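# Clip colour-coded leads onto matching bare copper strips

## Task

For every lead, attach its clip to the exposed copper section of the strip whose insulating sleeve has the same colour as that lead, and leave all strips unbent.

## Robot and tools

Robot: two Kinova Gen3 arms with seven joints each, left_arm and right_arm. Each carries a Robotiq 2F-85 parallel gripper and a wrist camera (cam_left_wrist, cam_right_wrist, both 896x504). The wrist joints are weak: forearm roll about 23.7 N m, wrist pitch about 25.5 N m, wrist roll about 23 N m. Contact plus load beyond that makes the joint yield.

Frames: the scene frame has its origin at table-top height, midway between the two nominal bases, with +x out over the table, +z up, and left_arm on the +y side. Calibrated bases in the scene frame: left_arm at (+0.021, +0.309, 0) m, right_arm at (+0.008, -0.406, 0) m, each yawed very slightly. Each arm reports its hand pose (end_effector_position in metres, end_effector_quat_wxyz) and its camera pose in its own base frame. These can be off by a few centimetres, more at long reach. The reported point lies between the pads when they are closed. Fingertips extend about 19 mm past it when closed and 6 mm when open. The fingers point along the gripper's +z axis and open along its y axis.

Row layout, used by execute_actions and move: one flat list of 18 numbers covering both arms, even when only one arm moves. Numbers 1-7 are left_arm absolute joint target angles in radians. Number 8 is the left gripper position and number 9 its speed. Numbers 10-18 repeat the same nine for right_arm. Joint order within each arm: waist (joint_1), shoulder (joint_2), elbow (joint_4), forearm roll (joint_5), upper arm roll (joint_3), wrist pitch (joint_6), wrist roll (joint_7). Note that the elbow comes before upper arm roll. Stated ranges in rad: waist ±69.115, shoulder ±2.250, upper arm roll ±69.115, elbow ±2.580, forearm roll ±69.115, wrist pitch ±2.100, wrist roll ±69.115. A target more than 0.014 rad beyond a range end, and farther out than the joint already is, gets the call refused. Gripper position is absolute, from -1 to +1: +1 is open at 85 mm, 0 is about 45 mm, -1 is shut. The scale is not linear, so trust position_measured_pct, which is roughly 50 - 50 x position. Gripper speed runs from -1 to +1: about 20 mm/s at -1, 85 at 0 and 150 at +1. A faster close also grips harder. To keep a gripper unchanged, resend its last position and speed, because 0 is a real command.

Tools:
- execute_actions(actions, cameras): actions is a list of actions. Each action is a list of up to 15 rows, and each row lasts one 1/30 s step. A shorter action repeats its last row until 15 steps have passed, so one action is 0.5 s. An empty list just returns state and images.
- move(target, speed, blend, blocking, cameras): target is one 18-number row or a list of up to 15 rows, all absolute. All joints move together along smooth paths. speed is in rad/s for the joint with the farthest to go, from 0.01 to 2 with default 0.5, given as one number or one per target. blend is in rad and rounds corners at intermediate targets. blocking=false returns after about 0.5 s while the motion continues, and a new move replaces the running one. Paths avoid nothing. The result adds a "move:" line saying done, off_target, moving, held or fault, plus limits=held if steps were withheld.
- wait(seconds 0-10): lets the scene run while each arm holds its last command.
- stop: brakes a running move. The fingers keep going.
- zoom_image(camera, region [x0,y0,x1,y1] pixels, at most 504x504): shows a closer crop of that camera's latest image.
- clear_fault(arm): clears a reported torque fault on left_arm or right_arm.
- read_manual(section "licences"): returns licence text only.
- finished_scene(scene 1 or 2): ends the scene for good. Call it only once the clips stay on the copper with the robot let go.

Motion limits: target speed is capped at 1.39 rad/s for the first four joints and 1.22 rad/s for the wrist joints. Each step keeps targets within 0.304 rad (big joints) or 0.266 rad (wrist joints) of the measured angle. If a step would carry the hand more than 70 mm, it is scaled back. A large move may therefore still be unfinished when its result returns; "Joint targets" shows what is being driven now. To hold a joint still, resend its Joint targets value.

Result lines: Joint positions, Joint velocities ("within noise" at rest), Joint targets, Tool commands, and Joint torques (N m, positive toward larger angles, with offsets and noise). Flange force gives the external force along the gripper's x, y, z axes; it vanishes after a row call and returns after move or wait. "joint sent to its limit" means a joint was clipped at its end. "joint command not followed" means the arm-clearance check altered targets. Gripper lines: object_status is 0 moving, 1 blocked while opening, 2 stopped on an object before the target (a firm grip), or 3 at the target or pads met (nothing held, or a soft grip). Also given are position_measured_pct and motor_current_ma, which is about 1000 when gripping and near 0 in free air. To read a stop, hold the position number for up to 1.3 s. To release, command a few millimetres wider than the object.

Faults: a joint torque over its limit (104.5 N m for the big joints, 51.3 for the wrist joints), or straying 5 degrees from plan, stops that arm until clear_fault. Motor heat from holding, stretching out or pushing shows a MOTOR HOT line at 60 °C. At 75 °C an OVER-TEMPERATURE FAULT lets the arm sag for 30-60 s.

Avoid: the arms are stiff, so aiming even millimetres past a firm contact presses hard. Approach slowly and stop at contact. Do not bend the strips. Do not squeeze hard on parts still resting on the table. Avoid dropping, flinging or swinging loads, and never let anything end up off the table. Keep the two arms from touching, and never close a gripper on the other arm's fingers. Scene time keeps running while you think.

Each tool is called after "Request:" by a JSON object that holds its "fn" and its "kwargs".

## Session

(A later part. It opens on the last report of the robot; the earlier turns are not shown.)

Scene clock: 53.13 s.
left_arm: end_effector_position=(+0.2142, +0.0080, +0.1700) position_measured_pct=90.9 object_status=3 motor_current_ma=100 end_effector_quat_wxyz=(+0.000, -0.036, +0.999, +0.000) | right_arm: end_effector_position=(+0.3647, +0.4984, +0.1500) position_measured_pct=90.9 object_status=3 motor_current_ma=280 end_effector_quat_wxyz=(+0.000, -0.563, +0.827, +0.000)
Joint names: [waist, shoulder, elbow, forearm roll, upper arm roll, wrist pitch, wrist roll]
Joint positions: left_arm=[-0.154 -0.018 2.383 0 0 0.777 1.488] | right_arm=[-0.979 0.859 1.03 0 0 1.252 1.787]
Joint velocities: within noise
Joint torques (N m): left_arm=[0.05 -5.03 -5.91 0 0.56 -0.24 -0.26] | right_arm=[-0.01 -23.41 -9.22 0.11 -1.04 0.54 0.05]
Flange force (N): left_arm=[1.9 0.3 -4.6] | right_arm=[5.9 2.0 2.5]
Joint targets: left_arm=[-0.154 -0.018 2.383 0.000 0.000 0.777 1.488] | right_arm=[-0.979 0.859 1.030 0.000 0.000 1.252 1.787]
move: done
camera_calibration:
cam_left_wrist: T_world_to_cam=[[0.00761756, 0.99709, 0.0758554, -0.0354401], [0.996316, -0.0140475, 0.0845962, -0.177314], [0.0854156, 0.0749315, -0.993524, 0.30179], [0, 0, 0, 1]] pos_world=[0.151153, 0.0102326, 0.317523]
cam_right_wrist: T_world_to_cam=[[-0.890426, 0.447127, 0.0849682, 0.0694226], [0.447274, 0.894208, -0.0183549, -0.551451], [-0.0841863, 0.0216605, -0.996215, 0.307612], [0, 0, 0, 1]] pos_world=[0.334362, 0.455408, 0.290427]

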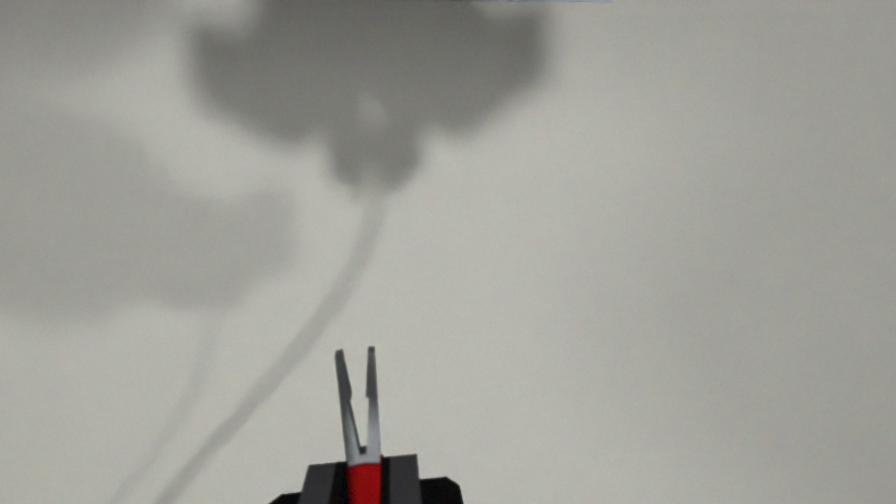

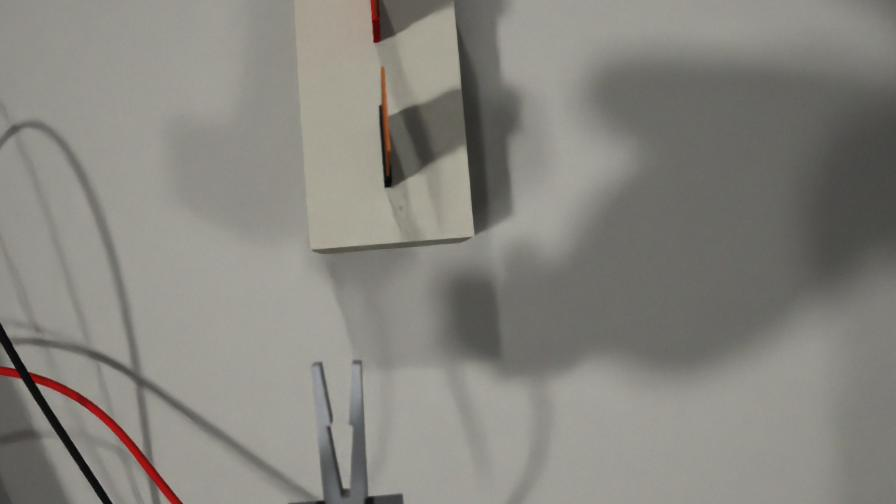

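Request:
{"fn": "move", "kwargs": {"target": [-0.1536,-0.01775,2.3826,0,0,0.77674,1.4882,-0.828,-1,-0.99401,0.84347,1.22204,0,0,1.07608,1.79851,-0.825,-1], "speed": 0.15, "cameras": ["cam_right_wrist"]}}

Request:
{"fn": "zoom_image", "kwargs": {"camera": "cam_right_wrist", "region": [250, 150, 500, 504]}}

Scene clock: 57.47 s.
left_arm: end_effector_position=(+0.2142, +0.0080, +0.1700) position_measured_pct=90.9 object_status=3 motor_current_ma=100 end_effector_quat_wxyz=(+0.000, -0.036, +0.999, +0.000) | right_arm: end_effector_position=(+0.3431, +0.4818, +0.1040) position_measured_pct=90.9 object_status=3 motor_current_ma=280 end_effector_quat_wxyz=(+0.000, -0.574, +0.819, +0.000)
Joint names: [waist, shoulder, elbow, forearm roll, upper arm roll, wrist pitch, wrist roll]
Joint positions: left_arm=[-0.154 -0.018 2.383 0 0 0.777 1.488] | right_arm=[-0.994 0.843 1.222 0 0 1.076 1.799]
Joint velocities: within noise
Joint torques (N m): left_arm=[0.05 -5.04 -5.88 -0.03 0.53 -0.23 -0.23] | right_arm=[-0.02 -22.54 -8.53 0.13 -1 0.63 0.02]
Flange force (N): left_arm=[1.8 0.4 -4.6] | right_arm=[5.1 1.8 2.0]
Joint targets: left_arm=[-0.154 -0.018 2.383 0.000 0.000 0.777 1.488] | right_arm=[-0.994 0.843 1.222 0.000 0.000 1.076 1.799]
move: done
camera_calibration:
cam_right_wrist: T_world_to_cam=[[-0.901859, 0.42359, 0.08498, 0.076836], [0.423638, 0.905646, -0.0183593, -0.525209], [-0.0847386, 0.0194433, -0.996214, 0.26159], [0, 0, 0, 1]] pos_world=[0.31396, 0.43802, 0.244427]
Images, in order (width x height): cam_right_wrist 896x504.

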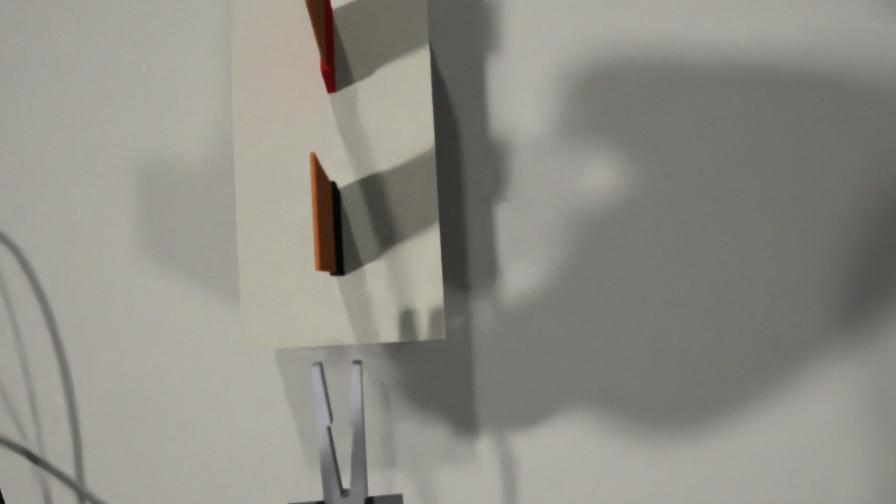

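Scaled by 1.424 from the camera's 896x504 image, which has a finer 1280x720 frame.

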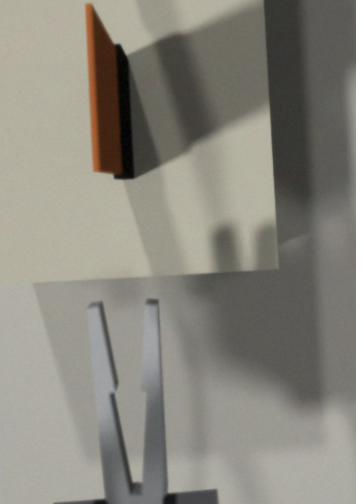

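Request:
{"fn": "move", "kwargs": {"target": [-0.1536,-0.01775,2.3826,0,0,0.77674,1.4882,-0.828,-1,-0.98760,0.81423,1.28437,0,0,1.04299,1.80492,-0.825,-1], "speed": 0.06, "cameras": ["cam_right_wrist"]}}

Request:
{"fn": "zoom_image", "kwargs": {"camera": "cam_right_wrist", "region": [270, 180, 420, 504]}}

Scene clock: 60.00 s.
left_arm: end_effector_position=(+0.2142, +0.0080, +0.1700) position_measured_pct=90.9 object_status=3 motor_current_ma=100 end_effector_quat_wxyz=(+0.000, -0.036, +0.999, +0.000) | right_arm: end_effector_position=(+0.3388, +0.4684, +0.1040) position_measured_pct=90.9 object_status=3 motor_current_ma=280 end_effector_quat_wxyz=(+0.000, -0.574, +0.819, +0.000)
Joint names: [waist, shoulder, elbow, forearm roll, upper arm roll, wrist pitch, wrist roll]
Joint positions: left_arm=[-0.154 -0.018 2.383 0 0 0.777 1.488] | right_arm=[-0.988 0.814 1.284 0 0 1.043 1.805]
Joint velocities: within noise
Joint torques (N m): left_arm=[0.04 -5.02 -5.92 -0.02 0.58 -0.23 -0.25] | right_arm=[-0.02 -21.98 -8.3 0.11 -1.04 0.52 0.02]
Flange force (N): left_arm=[1.9 0.4 -4.5] | right_arm=[4.3 1.6 1.7]
Joint targets: left_arm=[-0.154 -0.018 2.383 0.000 0.000 0.777 1.488] | right_arm=[-0.988 0.814 1.284 0.000 0.000 1.043 1.805]
move: done
camera_calibration:
cam_right_wrist: T_world_to_cam=[[-0.901821, 0.423671, 0.084978, 0.0785878], [0.42372, 0.905607, -0.0183664, -0.511259], [-0.084738, 0.0194437, -0.996214, 0.261486], [0, 0, 0, 1]] pos_world=[0.309661, 0.424621, 0.244427]
Images, in order (width x height): cam_right_wrist 896x504.

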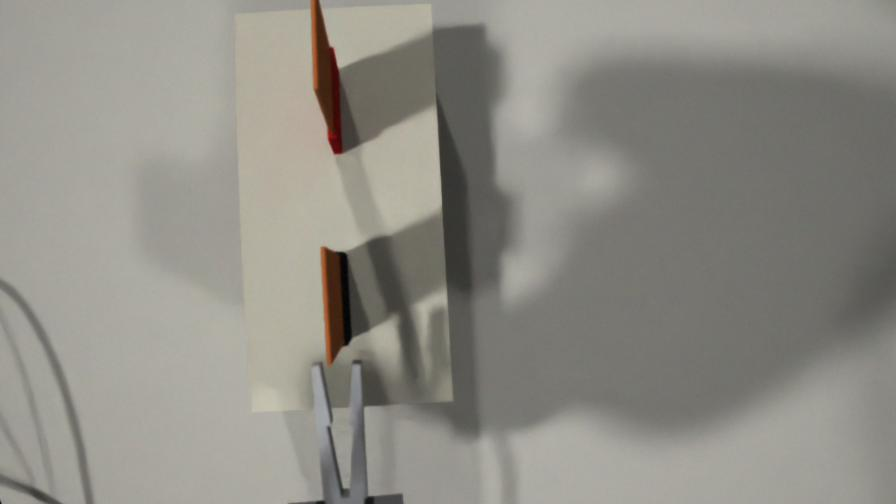

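Scaled by 1.556 from the camera's 896x504 image, which has a finer 1280x720 frame.

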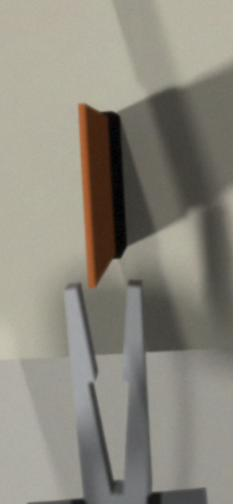

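Request:
{"fn": "move", "kwargs": {"target": [-0.1536,-0.01775,2.3826,0,0,0.77674,1.4882,-0.828,-1,-0.98377,0.79066,1.33443,0,0,1.01650,1.80875,-0.825,-1], "speed": 0.05, "cameras": ["cam_right_wrist"]}}

Request:
{"fn": "zoom_image", "kwargs": {"camera": "cam_right_wrist", "region": [270, 180, 420, 504]}}

Scene clock: 62.00 s.
left_arm: end_effector_position=(+0.2142, +0.0080, +0.1700) position_measured_pct=90.9 object_status=3 motor_current_ma=100 end_effector_quat_wxyz=(+0.000, -0.036, +0.999, +0.000) | right_arm: end_effector_position=(+0.3344, +0.4578, +0.1040) position_measured_pct=90.9 object_status=3 motor_current_ma=280 end_effector_quat_wxyz=(+0.000, -0.574, +0.819, +0.000)
Joint names: [waist, shoulder, elbow, forearm roll, upper arm roll, wrist pitch, wrist roll]
Joint positions: left_arm=[-0.154 -0.018 2.383 0 0 0.777 1.488] | right_arm=[-0.984 0.791 1.334 0 0 1.017 1.809]
Joint velocities: within noise
Joint torques (N m): left_arm=[0.01 -5.04 -5.91 -0.01 0.57 -0.25 -0.25] | right_arm=[-0.01 -21.53 -8.09 0.12 -1.08 0.5 0.01]
Flange force (N): left_arm=[1.8 0.3 -4.6] | right_arm=[3.8 1.5 1.5]
Joint targets: left_arm=[-0.154 -0.018 2.383 0.000 0.000 0.777 1.488] | right_arm=[-0.984 0.791 1.334 0.000 0.000 1.017 1.809]
move: done
camera_calibration:
cam_right_wrist: T_world_to_cam=[[-0.901821, 0.423671, 0.084978, 0.0791192], [0.42372, 0.905607, -0.0183664, -0.499797], [-0.084738, 0.0194437, -0.996214, 0.261219], [0, 0, 0, 1]] pos_world=[0.305261, 0.414021, 0.244327]
Images, in order (width x height): cam_right_wrist 896x504.

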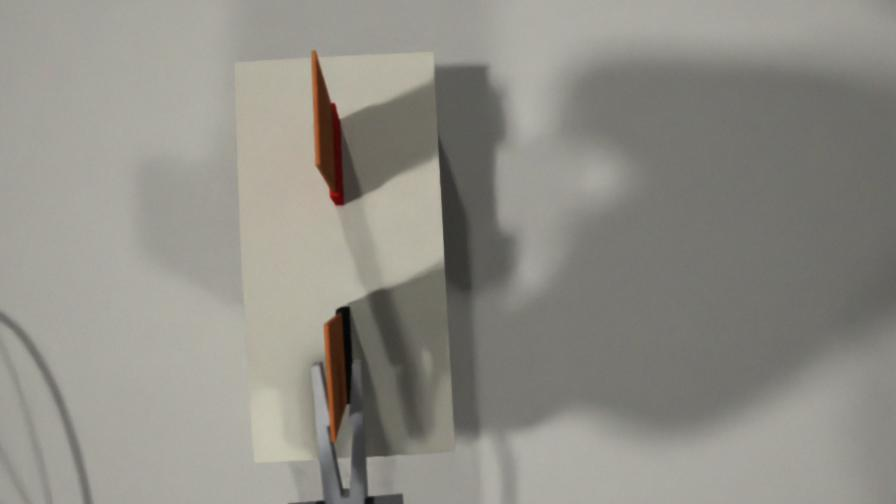

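Scaled by 1.556 from the camera's 896x504 image, which has a finer 1280x720 frame.

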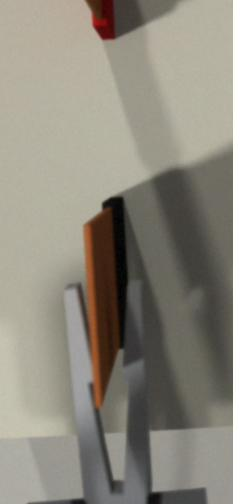

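Request:
{"fn": "move", "kwargs": {"target": [[-0.1536,-0.01775,2.3826,0,0,0.77674,1.4882,-0.828,-1,-0.98377,0.79066,1.33443,0,0,1.01650,1.80875,-0.80,-1],[-0.1536,-0.01775,2.3826,0,0,0.77674,1.4882,-0.828,-1,-0.98377,0.79066,1.33443,0,0,1.01650,1.80875,-0.785,-1],[-0.1536,-0.01775,2.3826,0,0,0.77674,1.4882,-0.828,-1,-0.98377,0.79066,1.33443,0,0,1.01650,1.80875,-0.772,-1],[-0.1536,-0.01775,2.3826,0,0,0.77674,1.4882,-0.828,-1,-0.98377,0.79066,1.33443,0,0,1.01650,1.80875,-0.76,-1]], "cameras": ["cam_right_wrist"]}}

Request:
{"fn": "zoom_image", "kwargs": {"camera": "cam_right_wrist", "region": [270, 180, 420, 504]}}

Scene clock: 64.73 s.
left_arm: end_effector_position=(+0.2142, +0.0080, +0.1700) position_measured_pct=90.9 object_status=3 motor_current_ma=100 end_effector_quat_wxyz=(+0.000, -0.036, +0.999, +0.000) | right_arm: end_effector_position=(+0.3344, +0.4578, +0.1040) position_measured_pct=87.9 object_status=3 motor_current_ma=40 end_effector_quat_wxyz=(+0.000, -0.574, +0.819, +0.000)
Joint names: [waist, shoulder, elbow, forearm roll, upper arm roll, wrist pitch, wrist roll]
Joint positions: left_arm=[-0.154 -0.018 2.383 0 0 0.777 1.488] | right_arm=[-0.984 0.791 1.334 0 0 1.016 1.809]
Joint velocities: within noise
Joint torques (N m): left_arm=[0.03 -4.98 -5.92 -0.01 0.58 -0.24 -0.23] | right_arm=[-0.24 -21.61 -8.43 -0.03 -1.3 0.41 0]
Flange force (N): left_arm=[2.0 0.4 -4.7] | right_arm=[4.9 1.4 1.8]
Joint targets: left_arm=[-0.154 -0.018 2.383 0.000 0.000 0.777 1.488] | right_arm=[-0.984 0.791 1.334 0.000 0.000 1.016 1.809]
move: done
camera_calibration:
cam_right_wrist: T_world_to_cam=[[-0.901821, 0.423671, 0.084978, 0.0791192], [0.42372, 0.905607, -0.0183664, -0.499797], [-0.084738, 0.0194437, -0.996214, 0.261219], [0, 0, 0, 1]] pos_world=[0.305261, 0.414021, 0.244327]
Images, in order (width x height): cam_right_wrist 896x504.

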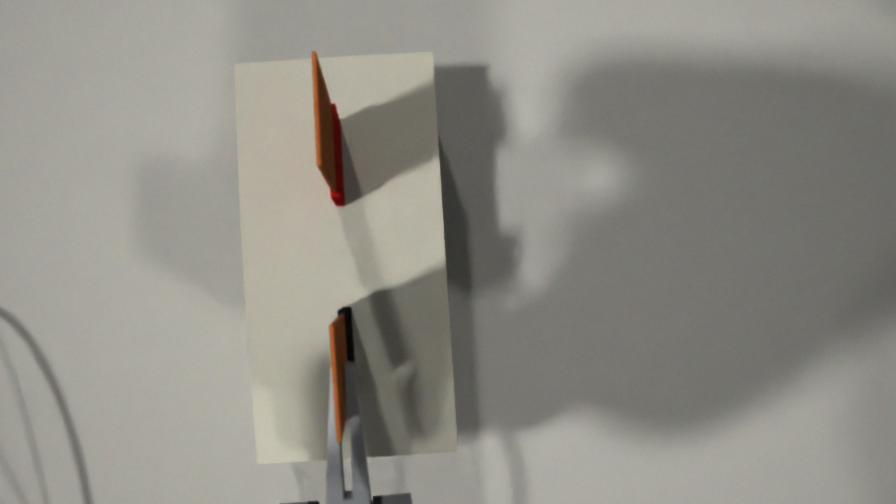

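Scaled by 1.556 from the camera's 896x504 image, which has a finer 1280x720 frame.

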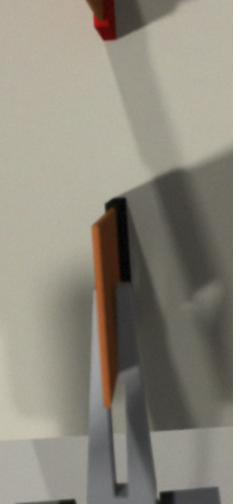

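Request:
{"fn": "move", "kwargs": {"target": [[-0.1536,-0.01775,2.3826,0,0,0.77674,1.4882,-0.828,-1,-0.98377,0.79066,1.33443,0,0,1.01650,1.80875,-0.745,-1],[-0.1536,-0.01775,2.3826,0,0,0.77674,1.4882,-0.828,-1,-0.98377,0.79066,1.33443,0,0,1.01650,1.80875,-0.73,-1],[-0.1536,-0.01775,2.3826,0,0,0.77674,1.4882,-0.828,-1,-0.98377,0.79066,1.33443,0,0,1.01650,1.80875,-0.71,-1],[-0.1536,-0.01775,2.3826,0,0,0.77674,1.4882,-0.828,-1,-0.98377,0.79066,1.33443,0,0,1.01650,1.80875,-0.67,-1],[-0.1536,-0.01775,2.3826,0,0,0.77674,1.4882,-0.828,-1,-0.98377,0.79066,1.33443,0,0,1.01650,1.80875,-0.6,-1]], "cameras": ["cam_right_wrist"]}}

Request:
{"fn": "zoom_image", "kwargs": {"camera": "cam_right_wrist", "region": [270, 180, 420, 504]}}

Scene clock: 68.10 s.
left_arm: end_effector_position=(+0.2142, +0.0080, +0.1700) position_measured_pct=90.9 object_status=3 motor_current_ma=100 end_effector_quat_wxyz=(+0.000, -0.036, +0.999, +0.000) | right_arm: end_effector_position=(+0.3344, +0.4578, +0.1040) position_measured_pct=80.1 object_status=3 motor_current_ma=0 end_effector_quat_wxyz=(+0.000, -0.574, +0.819, +0.000)
Joint names: [waist, shoulder, elbow, forearm roll, upper arm roll, wrist pitch, wrist roll]
Joint positions: left_arm=[-0.154 -0.018 2.383 0 0 0.777 1.488] | right_arm=[-0.984 0.791 1.334 0 0 1.016 1.809]
Joint velocities: within noise
Joint torques (N m): left_arm=[0.03 -5.04 -5.9 -0.02 0.58 -0.25 -0.24] | right_arm=[-0.02 -21.58 -8.25 0.14 -1.06 0.49 0]
Flange force (N): left_arm=[1.8 0.4 -4.6] | right_arm=[4.3 1.6 1.7]
Joint targets: left_arm=[-0.154 -0.018 2.383 0.000 0.000 0.777 1.488] | right_arm=[-0.984 0.791 1.334 0.000 0.000 1.016 1.809]
move: done
camera_calibration:
cam_right_wrist: T_world_to_cam=[[-0.901821, 0.423671, 0.084978, 0.0791192], [0.42372, 0.905607, -0.0183664, -0.499797], [-0.084738, 0.0194437, -0.996214, 0.261219], [0, 0, 0, 1]] pos_world=[0.305261, 0.414021, 0.244327]
Images, in order (width x height): cam_right_wrist 896x504.

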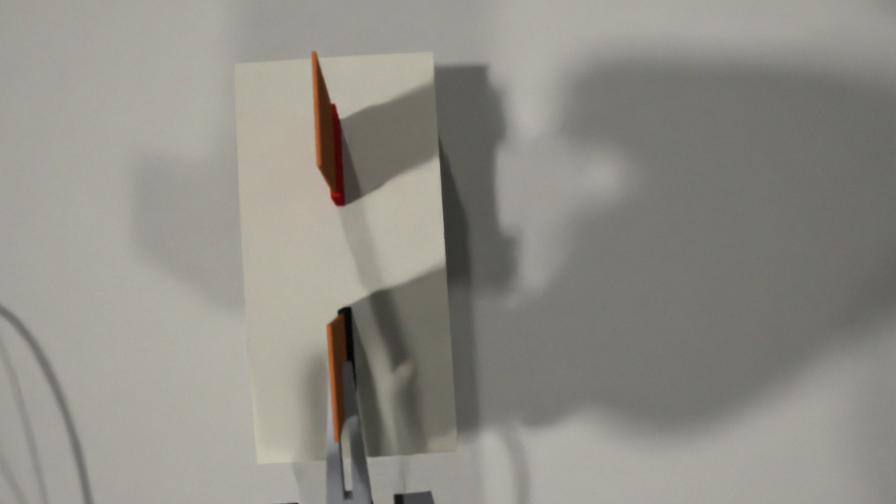

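Scaled by 1.556 from the camera's 896x504 image, which has a finer 1280x720 frame.

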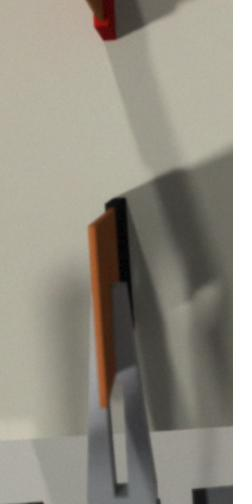

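Request:
{"fn": "move", "kwargs": {"target": [[-0.1536,-0.01775,2.3826,0,0,0.77674,1.4882,-0.828,-1,-0.98377,0.79066,1.33443,0,0,1.01650,1.80875,-0.5,-1],[-0.1536,-0.01775,2.3826,0,0,0.77674,1.4882,-0.828,-1,-0.98377,0.73641,1.27912,0,0,1.12606,1.80875,-0.5,-1],[-0.1536,-0.01775,2.3826,0,0,0.77674,1.4882,-0.828,-1,-0.98377,0.65045,0.78754,0,0,1.70360,3.72862,-0.5,-1]], "speed": [0.1,0.12,1.0], "blend": [0,0.01,0], "cameras": ["cam_right_wrist"]}}

Scene clock: 74.37 s.
left_arm: end_effector_position=(+0.2142, +0.0080, +0.1700) position_measured_pct=90.9 object_status=3 motor_current_ma=100 end_effector_quat_wxyz=(+0.000, -0.036, +0.999, +0.000) | right_arm: end_effector_position=(+0.3344, +0.4578, +0.3500) position_measured_pct=74.9 object_status=3 motor_current_ma=0 end_effector_quat_wxyz=(+0.000, +1.000, +0.000, +0.000)
Joint names: [waist, shoulder, elbow, forearm roll, upper arm roll, wrist pitch, wrist roll]
Joint positions: left_arm=[-0.154 -0.018 2.383 0 0 0.777 1.488] | right_arm=[-0.984 0.65 0.788 0 0 1.704 3.729]
Joint velocities: within noise
Joint torques (N m): left_arm=[0.03 -4.99 -5.92 -0.01 0.56 -0.25 -0.23] | right_arm=[-0.01 -20.91 -9.68 0.15 -1.06 0.38 0.01]
Flange force (N): left_arm=[2.0 0.4 -4.7] | right_arm=[-3.8 4.9 4.9]
Joint targets: left_arm=[-0.154 -0.018 2.383 0.000 0.000 0.777 1.488] | right_arm=[-0.984 0.650 0.788 0.000 0.000 1.704 3.729]
move: done
camera_calibration:
cam_right_wrist: T_world_to_cam=[[-0.08967, -0.992343, 0.0849348, 0.434869], [-0.995915, 0.0884259, -0.0183055, 0.353543], [0.0106549, -0.0862292, -0.996218, 0.522768], [0, 0, 0, 1]] pos_world=[0.385523, 0.445355, 0.490327]
Images, in order (width x height): cam_right_wrist 896x504.

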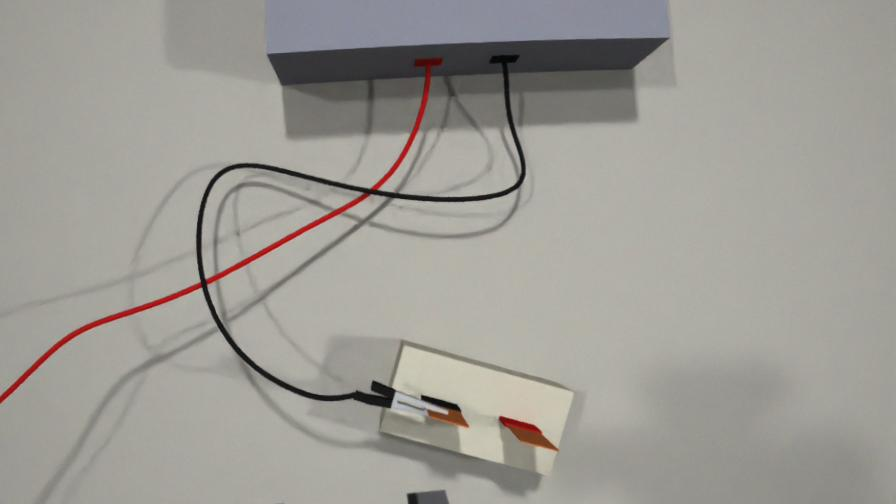

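Request:
{"fn": "zoom_image", "kwargs": {"camera": "cam_right_wrist", "region": [160, 140, 420, 320]}}

Scaled by 1.938 from the camera's 896x504 image, which has a finer 1280x720 frame.

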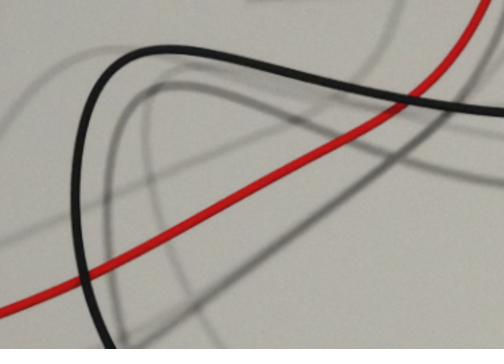

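Request:
{"fn": "move", "kwargs": {"target": [[-0.1536,-0.01775,2.3826,0,0,0.77674,1.4882,-0.828,-1,-0.5,0.3,1.2,0,0,1.65,3.72862,-0.5,-1],[0.2753,0.21284,1.8366,0,0,1.09215,1.3085,-0.828,-1,0.3,-0.262,1.645,0,0,1.6,3.72862,-0.5,-1],[0.53482,0.48204,1.36692,0,0,1.29263,0.9572,-0.828,-1,0.3,-0.262,1.645,0,0,1.6,3.72862,-0.5,-1],[0.78033,0.65634,1.12866,0,0,1.35659,0.6791,-0.828,-1,0.3,-0.262,1.645,0,0,1.6,3.72862,-0.5,-1],[0.95504,0.55978,1.62087,0,0,0.96094,0.57979,-0.828,-1,0.3,-0.262,1.645,0,0,1.6,3.72862,-0.5,-1]], "speed": [0.8,0.6,0.4,0.4,0.35], "blend": [0.15,0.15,0.12,0.12,0], "cameras": ["cam_left_wrist"]}}

Scene clock: 86.43 s.
left_arm: end_effector_position=(+0.2576, -0.4071, +0.1500) position_measured_pct=90.9 object_status=3 motor_current_ma=100 end_effector_quat_wxyz=(+0.000, +0.827, +0.563, +0.000) | right_arm: end_effector_position=(+0.2306, -0.0973, +0.4425) position_measured_pct=74.9 object_status=3 motor_current_ma=0 end_effector_quat_wxyz=(-0.027, +0.798, -0.597, +0.075)
Joint names: [waist, shoulder, elbow, forearm roll, upper arm roll, wrist pitch, wrist roll]
Joint positions: left_arm=[0.955 0.56 1.621 0 0 0.961 0.58] | right_arm=[0.3 -0.262 1.645 0 0 1.6 3.729]
Joint velocities: within noise
Joint torques (N m): left_arm=[0.25 -16.84 -6.93 0 0.95 -0.34 -0.23] | right_arm=[0.2 -4.11 -10.02 0.16 -1.42 -0.06 0.01]
Flange force (N): left_arm=[0.1 -0.6 -3.5] | right_arm=[1.9 3.4 4.1]
Joint targets: left_arm=[0.955 0.560 1.621 0.000 0.000 0.961 0.580] | right_arm=[0.300 -0.262 1.645 0.000 0.000 1.600 3.729]
move: done
camera_calibration:
cam_left_wrist: T_world_to_cam=[[0.896169, -0.437177, 0.0758841, -0.433038], [-0.442647, -0.892692, 0.0846369, -0.211674], [0.0307399, -0.109439, -0.993518, 0.248357], [0, 0, 0, 1]] pos_world=[0.286744, -0.351094, 0.297523]
Images, in order (width x height): cam_left_wrist 896x504.

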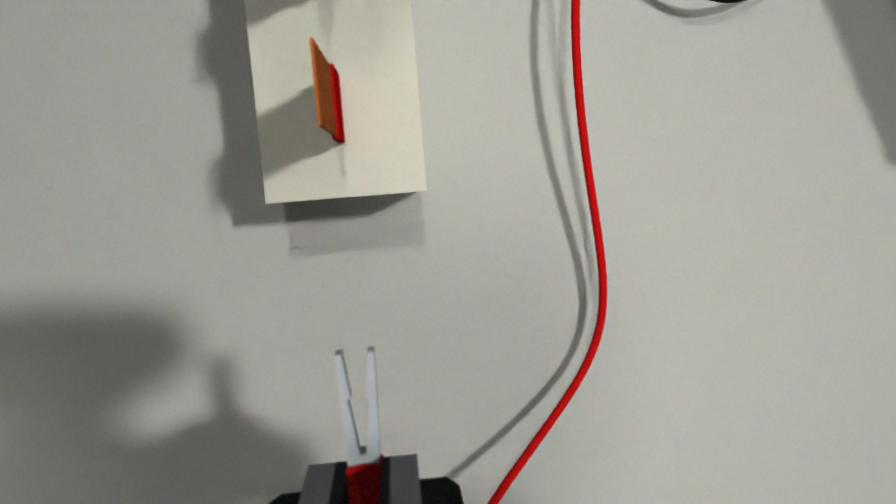

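Request:
{"fn": "zoom_image", "kwargs": {"camera": "cam_left_wrist", "region": [230, 0, 440, 210]}}

Request:
{"fn": "zoom_image", "kwargs": {"camera": "cam_left_wrist", "region": [300, 330, 430, 480]}}

Scaled by 2.400 from the camera's 896x504 image, which has a finer 1280x720 frame.

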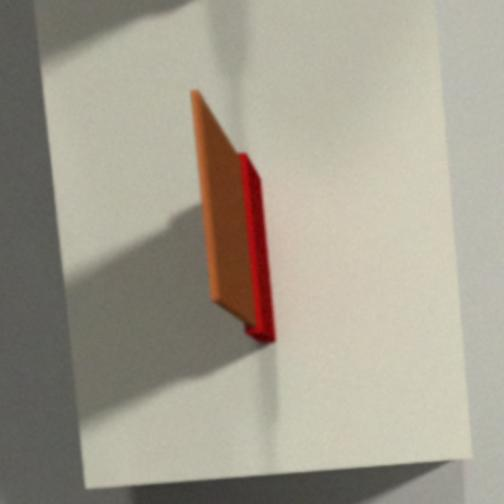

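Scaled by 3.360 from the camera's 896x504 image, which has a finer 1280x720 frame.

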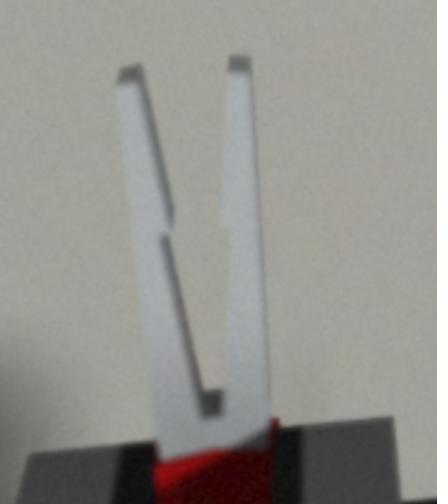

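Request:
{"fn": "move", "kwargs": {"target": [0.91046,0.59561,1.74067,0,0,0.80531,0.53521,-0.828,-1,0.3,-0.262,1.645,0,0,1.6,3.72862,-0.5,-1], "speed": 0.12, "cameras": ["cam_left_wrist"]}}

Request:
{"fn": "zoom_image", "kwargs": {"camera": "cam_left_wrist", "region": [270, 150, 450, 480]}}

Scene clock: 89.97 s.
left_arm: end_effector_position=(+0.2642, -0.3807, +0.1040) position_measured_pct=90.9 object_status=3 motor_current_ma=100 end_effector_quat_wxyz=(+0.000, +0.827, +0.563, +0.000) | right_arm: end_effector_position=(+0.2306, -0.0973, +0.4425) position_measured_pct=74.9 object_status=3 motor_current_ma=0 end_effector_quat_wxyz=(-0.027, +0.798, -0.597, +0.075)
Joint names: [waist, shoulder, elbow, forearm roll, upper arm roll, wrist pitch, wrist roll]
Joint positions: left_arm=[0.91 0.596 1.741 0 0 0.805 0.535] | right_arm=[0.3 -0.262 1.645 0 0 1.6 3.729]
Joint velocities: within noise
Joint torques (N m): left_arm=[0.18 -16.72 -6.24 -0.02 0.99 -0.38 -0.27] | right_arm=[0.19 -4.11 -10.03 0.16 -1.41 -0.05 0]
Flange force (N): left_arm=[-0.1 -0.8 -3.4] | right_arm=[1.9 3.4 4.2]
Joint targets: left_arm=[0.910 0.596 1.741 0.000 0.000 0.805 0.535] | right_arm=[0.300 -0.262 1.645 0.000 0.000 1.600 3.729]
move: done
camera_calibration:
cam_left_wrist: T_world_to_cam=[[0.89617, -0.437182, 0.0758406, -0.423912], [-0.442645, -0.892702, 0.0845481, -0.181274], [0.0307402, -0.10934, -0.993529, 0.205376], [0, 0, 0, 1]] pos_world=[0.293344, -0.324695, 0.251524]
Images, in order (width x height): cam_left_wrist 896x504.

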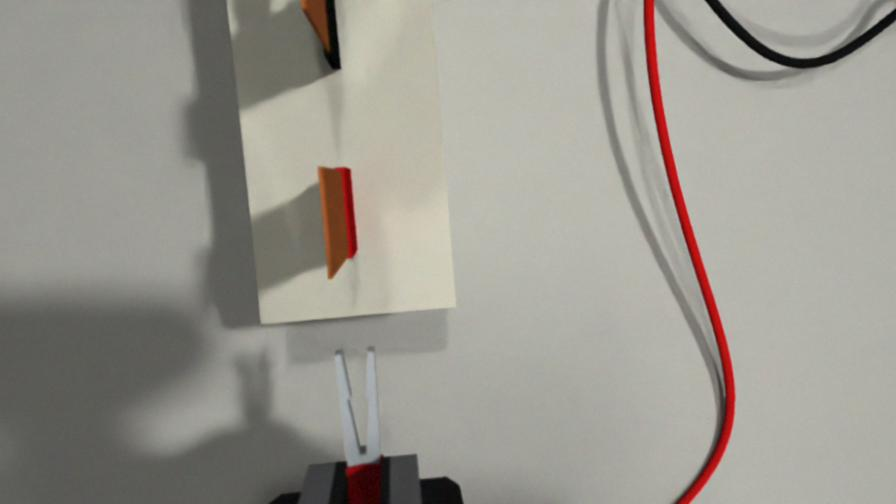

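Scaled by 1.527 from the camera's 896x504 image, which has a finer 1280x720 frame.

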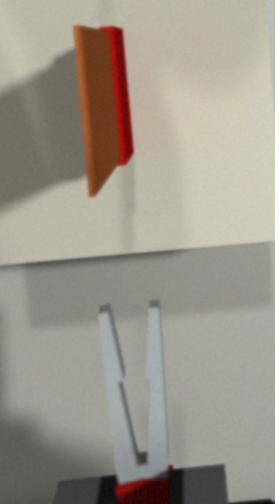

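Request:
{"fn": "move", "kwargs": {"target": [0.88590,0.58052,1.77135,0,0,0.78972,0.51065,-0.828,-1,0.3,-0.262,1.645,0,0,1.6,3.72862,-0.5,-1], "speed": 0.05, "cameras": ["cam_left_wrist"]}}

Request:
{"fn": "zoom_image", "kwargs": {"camera": "cam_left_wrist", "region": [270, 200, 450, 500]}}

Scene clock: 92.17 s.
left_arm: end_effector_position=(+0.2680, -0.3674, +0.1040) position_measured_pct=90.9 object_status=3 motor_current_ma=100 end_effector_quat_wxyz=(+0.000, +0.827, +0.563, +0.000) | right_arm: end_effector_position=(+0.2306, -0.0973, +0.4425) position_measured_pct=74.9 object_status=3 motor_current_ma=0 end_effector_quat_wxyz=(-0.027, +0.798, -0.597, +0.075)
Joint names: [waist, shoulder, elbow, forearm roll, upper arm roll, wrist pitch, wrist roll]
Joint positions: left_arm=[0.886 0.581 1.771 0 0 0.79 0.511] | right_arm=[0.3 -0.262 1.645 0 0 1.6 3.729]
Joint velocities: within noise
Joint torques (N m): left_arm=[0.28 -16.3 -5.96 -0.01 0.95 -0.3 -0.01] | right_arm=[0.19 -4.11 -10.03 0.16 -1.43 -0.03 0.01]
Flange force (N): left_arm=[0.4 -0.2 -3.5] | right_arm=[1.9 3.4 4.2]
Joint targets: left_arm=[0.886 0.581 1.771 0.000 0.000 0.790 0.511] | right_arm=[0.300 -0.262 1.645 0.000 0.000 1.600 3.729]
move: done
camera_calibration:
cam_left_wrist: T_world_to_cam=[[0.896169, -0.437177, 0.0758841, -0.421512], [-0.442647, -0.892692, 0.0846369, -0.167738], [0.0307399, -0.109439, -0.993518, 0.20668], [0, 0, 0, 1]] pos_world=[0.297144, -0.311394, 0.251523]
Images, in order (width x height): cam_left_wrist 896x504.

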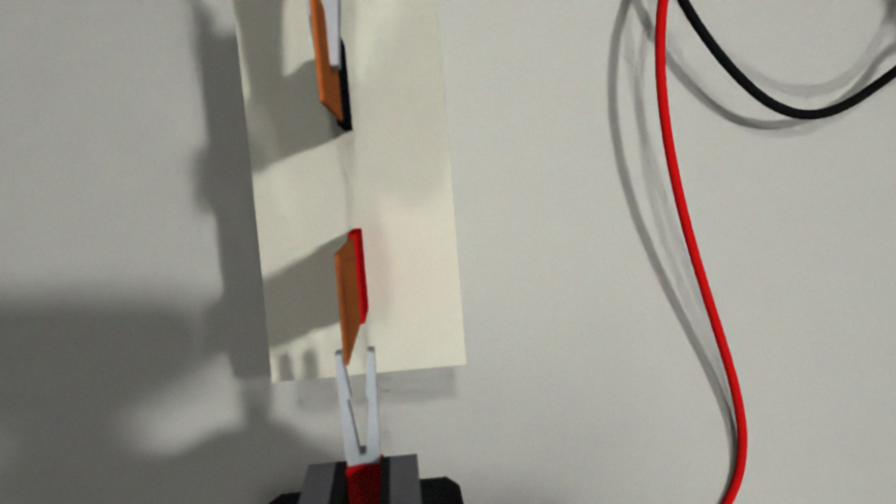

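Scaled by 1.680 from the camera's 896x504 image, which has a finer 1280x720 frame.

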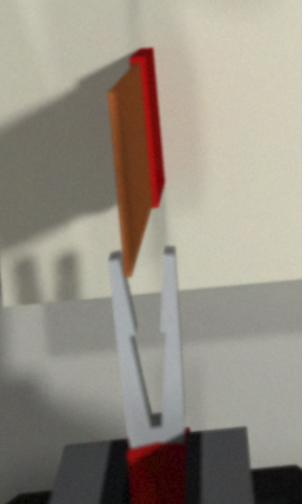

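Request:
{"fn": "move", "kwargs": {"target": [0.86257,0.57033,1.79215,0,0,0.77911,0.48732,-0.828,-1,0.3,-0.262,1.645,0,0,1.6,3.72862,-0.5,-1], "speed": 0.05, "cameras": ["cam_left_wrist"]}}

Request:
{"fn": "zoom_image", "kwargs": {"camera": "cam_left_wrist", "region": [270, 200, 450, 500]}}

Scene clock: 93.80 s.
left_arm: end_effector_position=(+0.2726, -0.3565, +0.1040) position_measured_pct=90.9 object_status=3 motor_current_ma=100 end_effector_quat_wxyz=(+0.000, +0.827, +0.563, +0.000) | right_arm: end_effector_position=(+0.2306, -0.0973, +0.4425) position_measured_pct=74.9 object_status=3 motor_current_ma=0 end_effector_quat_wxyz=(-0.027, +0.798, -0.597, +0.075)
Joint names: [waist, shoulder, elbow, forearm roll, upper arm roll, wrist pitch, wrist roll]
Joint positions: left_arm=[0.863 0.57 1.792 0 0 0.779 0.487] | right_arm=[0.3 -0.262 1.645 0 0 1.6 3.729]
Joint velocities: within noise
Joint torques (N m): left_arm=[0.57 -15.94 -6.21 -0.01 0.95 -0.24 -0.18] | right_arm=[0.2 -4.09 -10.01 0.15 -1.42 -0.05 -0.01]
Flange force (N): left_arm=[1.4 -1.2 -3.3] | right_arm=[1.9 3.4 4.1]
Joint targets: left_arm=[0.863 0.570 1.792 0.000 0.000 0.779 0.487] | right_arm=[0.300 -0.262 1.645 0.000 0.000 1.600 3.729]
move: done
camera_calibration:
cam_left_wrist: T_world_to_cam=[[0.896169, -0.437177, 0.0758841, -0.420861], [-0.442647, -0.892692, 0.0846369, -0.155963], [0.0307399, -0.109439, -0.993518, 0.207632], [0, 0, 0, 1]] pos_world=[0.301744, -0.300494, 0.251423]
Images, in order (width x height): cam_left_wrist 896x504.

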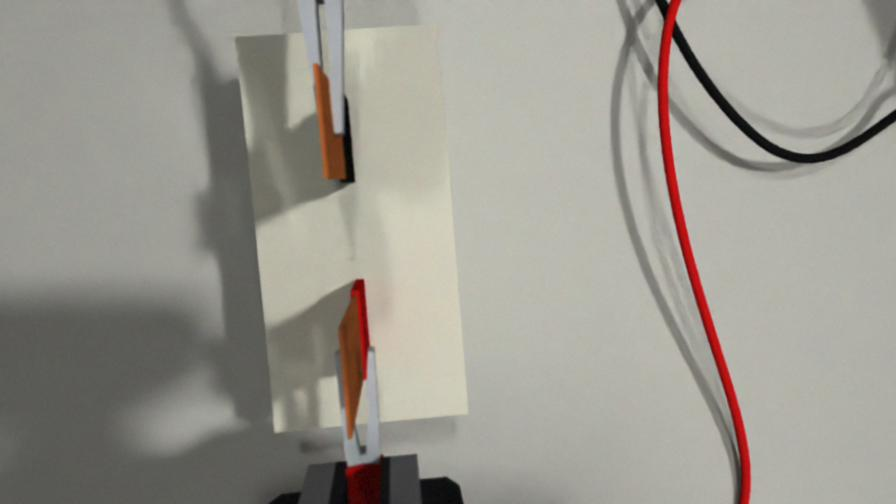

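Scaled by 1.680 from the camera's 896x504 image, which has a finer 1280x720 frame.

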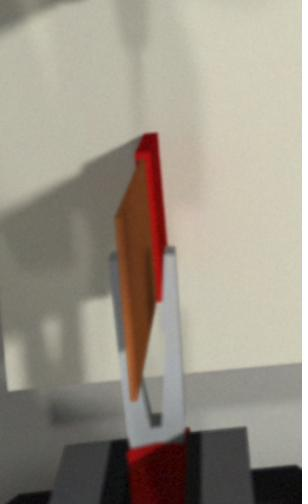

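Request:
{"fn": "move", "kwargs": {"target": [[0.86257,0.57033,1.79215,0,0,0.77911,0.48732,-0.805,-1,0.3,-0.262,1.645,0,0,1.6,3.72862,-0.5,-1],[0.86257,0.57033,1.79215,0,0,0.77911,0.48732,-0.79,-1,0.3,-0.262,1.645,0,0,1.6,3.72862,-0.5,-1],[0.86257,0.57033,1.79215,0,0,0.77911,0.48732,-0.777,-1,0.3,-0.262,1.645,0,0,1.6,3.72862,-0.5,-1],[0.86257,0.57033,1.79215,0,0,0.77911,0.48732,-0.764,-1,0.3,-0.262,1.645,0,0,1.6,3.72862,-0.5,-1]], "cameras": ["cam_left_wrist"]}}

Request:
{"fn": "zoom_image", "kwargs": {"camera": "cam_left_wrist", "region": [270, 200, 450, 500]}}

Scene clock: 96.33 s.
left_arm: end_effector_position=(+0.2726, -0.3565, +0.1040) position_measured_pct=88.3 object_status=3 motor_current_ma=0 end_effector_quat_wxyz=(+0.000, +0.827, +0.563, +0.000) | right_arm: end_effector_position=(+0.2306, -0.0973, +0.4425) position_measured_pct=74.9 object_status=3 motor_current_ma=0 end_effector_quat_wxyz=(-0.027, +0.798, -0.597, +0.075)
Joint names: [waist, shoulder, elbow, forearm roll, upper arm roll, wrist pitch, wrist roll]
Joint positions: left_arm=[0.863 0.57 1.792 0 0 0.779 0.487] | right_arm=[0.3 -0.262 1.645 0 0 1.6 3.729]
Joint velocities: within noise
Joint torques (N m): left_arm=[0.32 -16.03 -6.08 0.07 1.1 -0.32 -0.25] | right_arm=[0.2 -4.08 -9.99 0.16 -1.42 -0.04 0]
Flange force (N): left_arm=[0.4 -0.9 -3.5] | right_arm=[1.9 3.4 4.1]
Joint targets: left_arm=[0.863 0.570 1.792 0.000 0.000 0.779 0.487] | right_arm=[0.300 -0.262 1.645 0.000 0.000 1.600 3.729]
move: done
camera_calibration:
cam_left_wrist: T_world_to_cam=[[0.89617, -0.437182, 0.0758406, -0.420853], [-0.442645, -0.892702, 0.0845481, -0.155944], [0.0307402, -0.10934, -0.993529, 0.207665], [0, 0, 0, 1]] pos_world=[0.301744, -0.300495, 0.251424]
Images, in order (width x height): cam_left_wrist 896x504.

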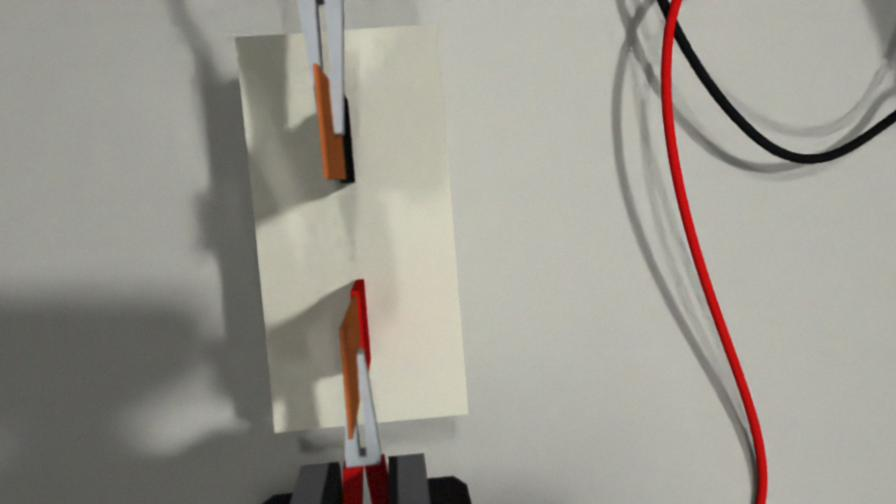

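Scaled by 1.680 from the camera's 896x504 image, which has a finer 1280x720 frame.

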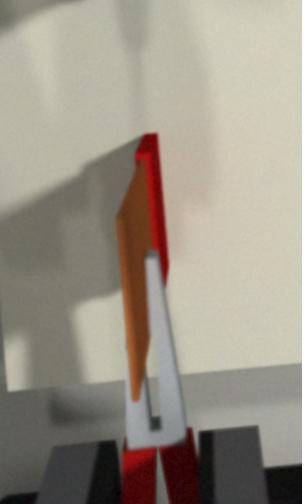

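Request:
{"fn": "move", "kwargs": {"target": [[0.86257,0.57033,1.79215,0,0,0.77911,0.48732,-0.75,-1,0.3,-0.262,1.645,0,0,1.6,3.72862,-0.5,-1],[0.86257,0.57033,1.79215,0,0,0.77911,0.48732,-0.73,-1,0.3,-0.262,1.645,0,0,1.6,3.72862,-0.5,-1],[0.86257,0.57033,1.79215,0,0,0.77911,0.48732,-0.69,-1,0.3,-0.262,1.645,0,0,1.6,3.72862,-0.5,-1],[0.86257,0.57033,1.79215,0,0,0.77911,0.48732,-0.55,-1,0.3,-0.262,1.645,0,0,1.6,3.72862,-0.5,-1]], "cameras": ["cam_left_wrist"]}}

Request:
{"fn": "zoom_image", "kwargs": {"camera": "cam_left_wrist", "region": [270, 200, 450, 500]}}

Scene clock: 98.70 s.
left_arm: end_effector_position=(+0.2726, -0.3565, +0.1040) position_measured_pct=77.5 object_status=0 motor_current_ma=0 end_effector_quat_wxyz=(+0.000, +0.827, +0.563, +0.000) | right_arm: end_effector_position=(+0.2306, -0.0973, +0.4425) position_measured_pct=74.9 object_status=3 motor_current_ma=0 end_effector_quat_wxyz=(-0.027, +0.798, -0.597, +0.075)
Joint names: [waist, shoulder, elbow, forearm roll, upper arm roll, wrist pitch, wrist roll]
Joint positions: left_arm=[0.863 0.57 1.792 0 0 0.779 0.487] | right_arm=[0.3 -0.262 1.645 0 0 1.6 3.729]
Joint velocities: within noise
Joint torques (N m): left_arm=[0.19 -15.98 -5.94 -0.02 0.93 -0.25 -0.26] | right_arm=[0.22 -4.11 -10.01 0.14 -1.43 -0.07 -0.02]
Flange force (N): left_arm=[0.0 -0.8 -3.5] | right_arm=[2.0 3.4 4.1]
Joint targets: left_arm=[0.863 0.570 1.792 0.000 0.000 0.779 0.487] | right_arm=[0.300 -0.262 1.645 0.000 0.000 1.600 3.729]
move: done
camera_calibration:
cam_left_wrist: T_world_to_cam=[[0.89617, -0.437182, 0.0758406, -0.420853], [-0.442645, -0.892702, 0.0845481, -0.155944], [0.0307402, -0.10934, -0.993529, 0.207665], [0, 0, 0, 1]] pos_world=[0.301744, -0.300495, 0.251424]
Images, in order (width x height): cam_left_wrist 896x504.

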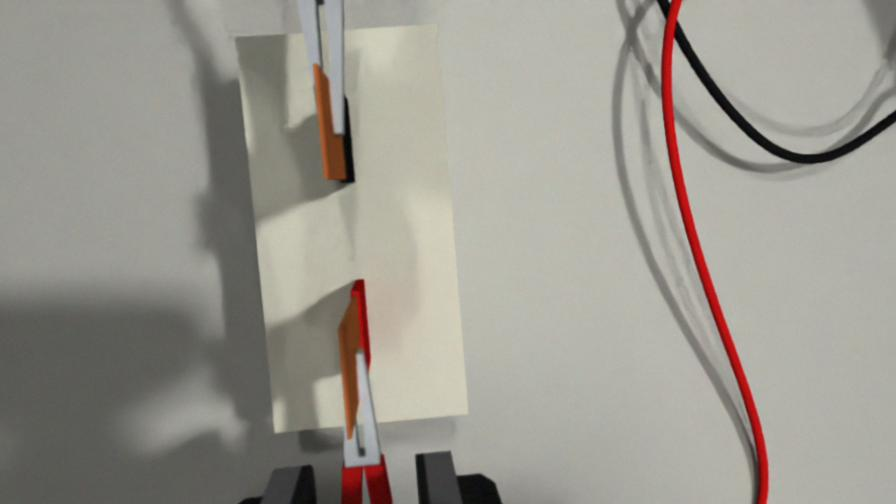

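Scaled by 1.680 from the camera's 896x504 image, which has a finer 1280x720 frame.

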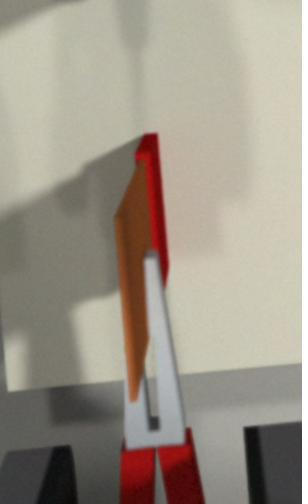

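Request:
{"fn": "move", "kwargs": {"target": [[0.86257,0.49620,1.73774,0,0,0.90765,0.48732,-0.5,-1,0.3,-0.262,1.645,0,0,1.6,3.72862,-0.5,-1],[0.86257,0.40704,1.62508,0,0,1.10947,0.48732,-0.5,-1,0.3,-0.262,1.645,0,0,1.6,3.72862,-0.5,-1],[0.86257,0.32534,1.31620,0,0,1.50005,0.48732,-0.5,-1,0.3,-0.262,1.645,0,0,1.6,3.72862,-0.5,-1]], "speed": [0.12,0.3,0.5], "blend": [0.02,0.05,0], "cameras": ["cam_left_wrist"]}}

Request:
{"fn": "zoom_image", "kwargs": {"camera": "cam_left_wrist", "region": [240, 40, 560, 460]}}

Scene clock: 102.40 s.
left_arm: end_effector_position=(+0.2726, -0.3565, +0.3499) position_measured_pct=74.9 object_status=3 motor_current_ma=0 end_effector_quat_wxyz=(+0.000, +0.827, +0.563, +0.000) | right_arm: end_effector_position=(+0.2306, -0.0973, +0.4425) position_measured_pct=74.9 object_status=3 motor_current_ma=0 end_effector_quat_wxyz=(-0.027, +0.798, -0.597, +0.075)
Joint names: [waist, shoulder, elbow, forearm roll, upper arm roll, wrist pitch, wrist roll]
Joint positions: left_arm=[0.863 0.325 1.316 0 0 1.5 0.487] | right_arm=[0.3 -0.262 1.645 0 0 1.6 3.729]
Joint velocities: within noise
Joint torques (N m): left_arm=[0.14 -14.29 -8.8 -0.03 0.85 -0.05 -0.24] | right_arm=[0.2 -4.07 -9.99 0.15 -1.4 -0.04 0.03]
Flange force (N): left_arm=[1.1 -2.3 -1.0] | right_arm=[1.8 3.3 4.1]
Joint targets: left_arm=[0.863 0.325 1.316 0.000 0.000 1.500 0.487] | right_arm=[0.300 -0.262 1.645 0.000 0.000 1.600 3.729]
move: done
camera_calibration:
cam_left_wrist: T_world_to_cam=[[0.89617, -0.437182, 0.0758406, -0.439509], [-0.442645, -0.892702, 0.0845481, -0.176743], [0.0307402, -0.10934, -0.993529, 0.452073], [0, 0, 0, 1]] pos_world=[0.301744, -0.300495, 0.497424]
Images, in order (width x height): cam_left_wrist 896x504.

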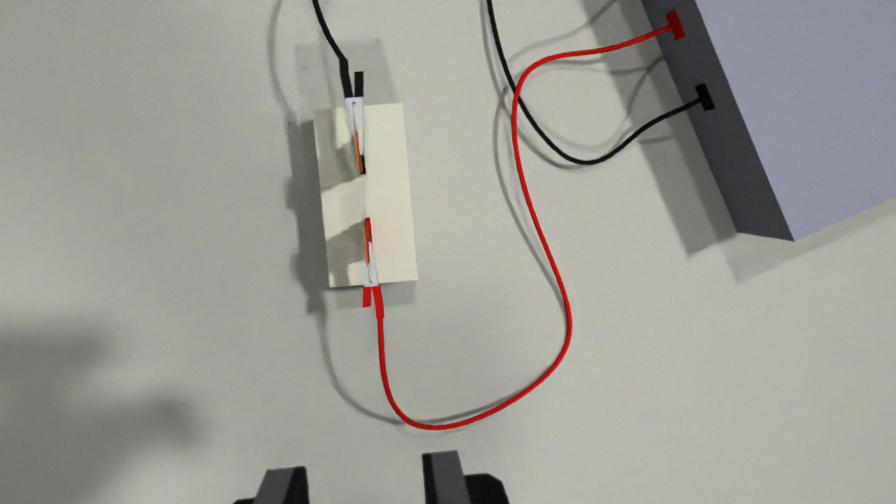

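Scaled by 1.200 from the camera's 896x504 image, which has a finer 1280x720 frame.

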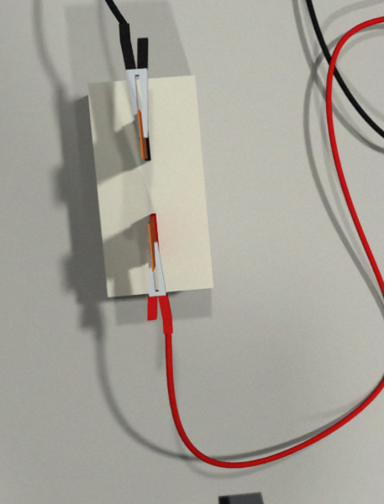

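Request:
{"fn": "zoom_image", "kwargs": {"camera": "cam_left_wrist", "region": [300, 60, 440, 330]}}

Scaled by 1.867 from the camera's 896x504 image, which has a finer 1280x720 frame.

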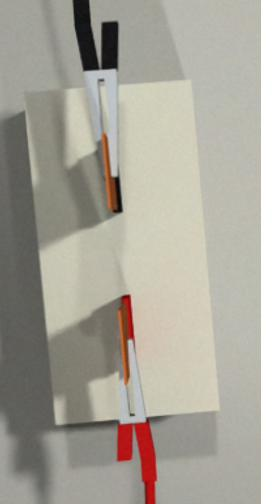

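Both clips are on the copper of their matching strips, and both grippers are clear of them.

Request:
{"fn": "finished_scene", "kwargs": {"scene": 2}}

The scene is finished: the task was done.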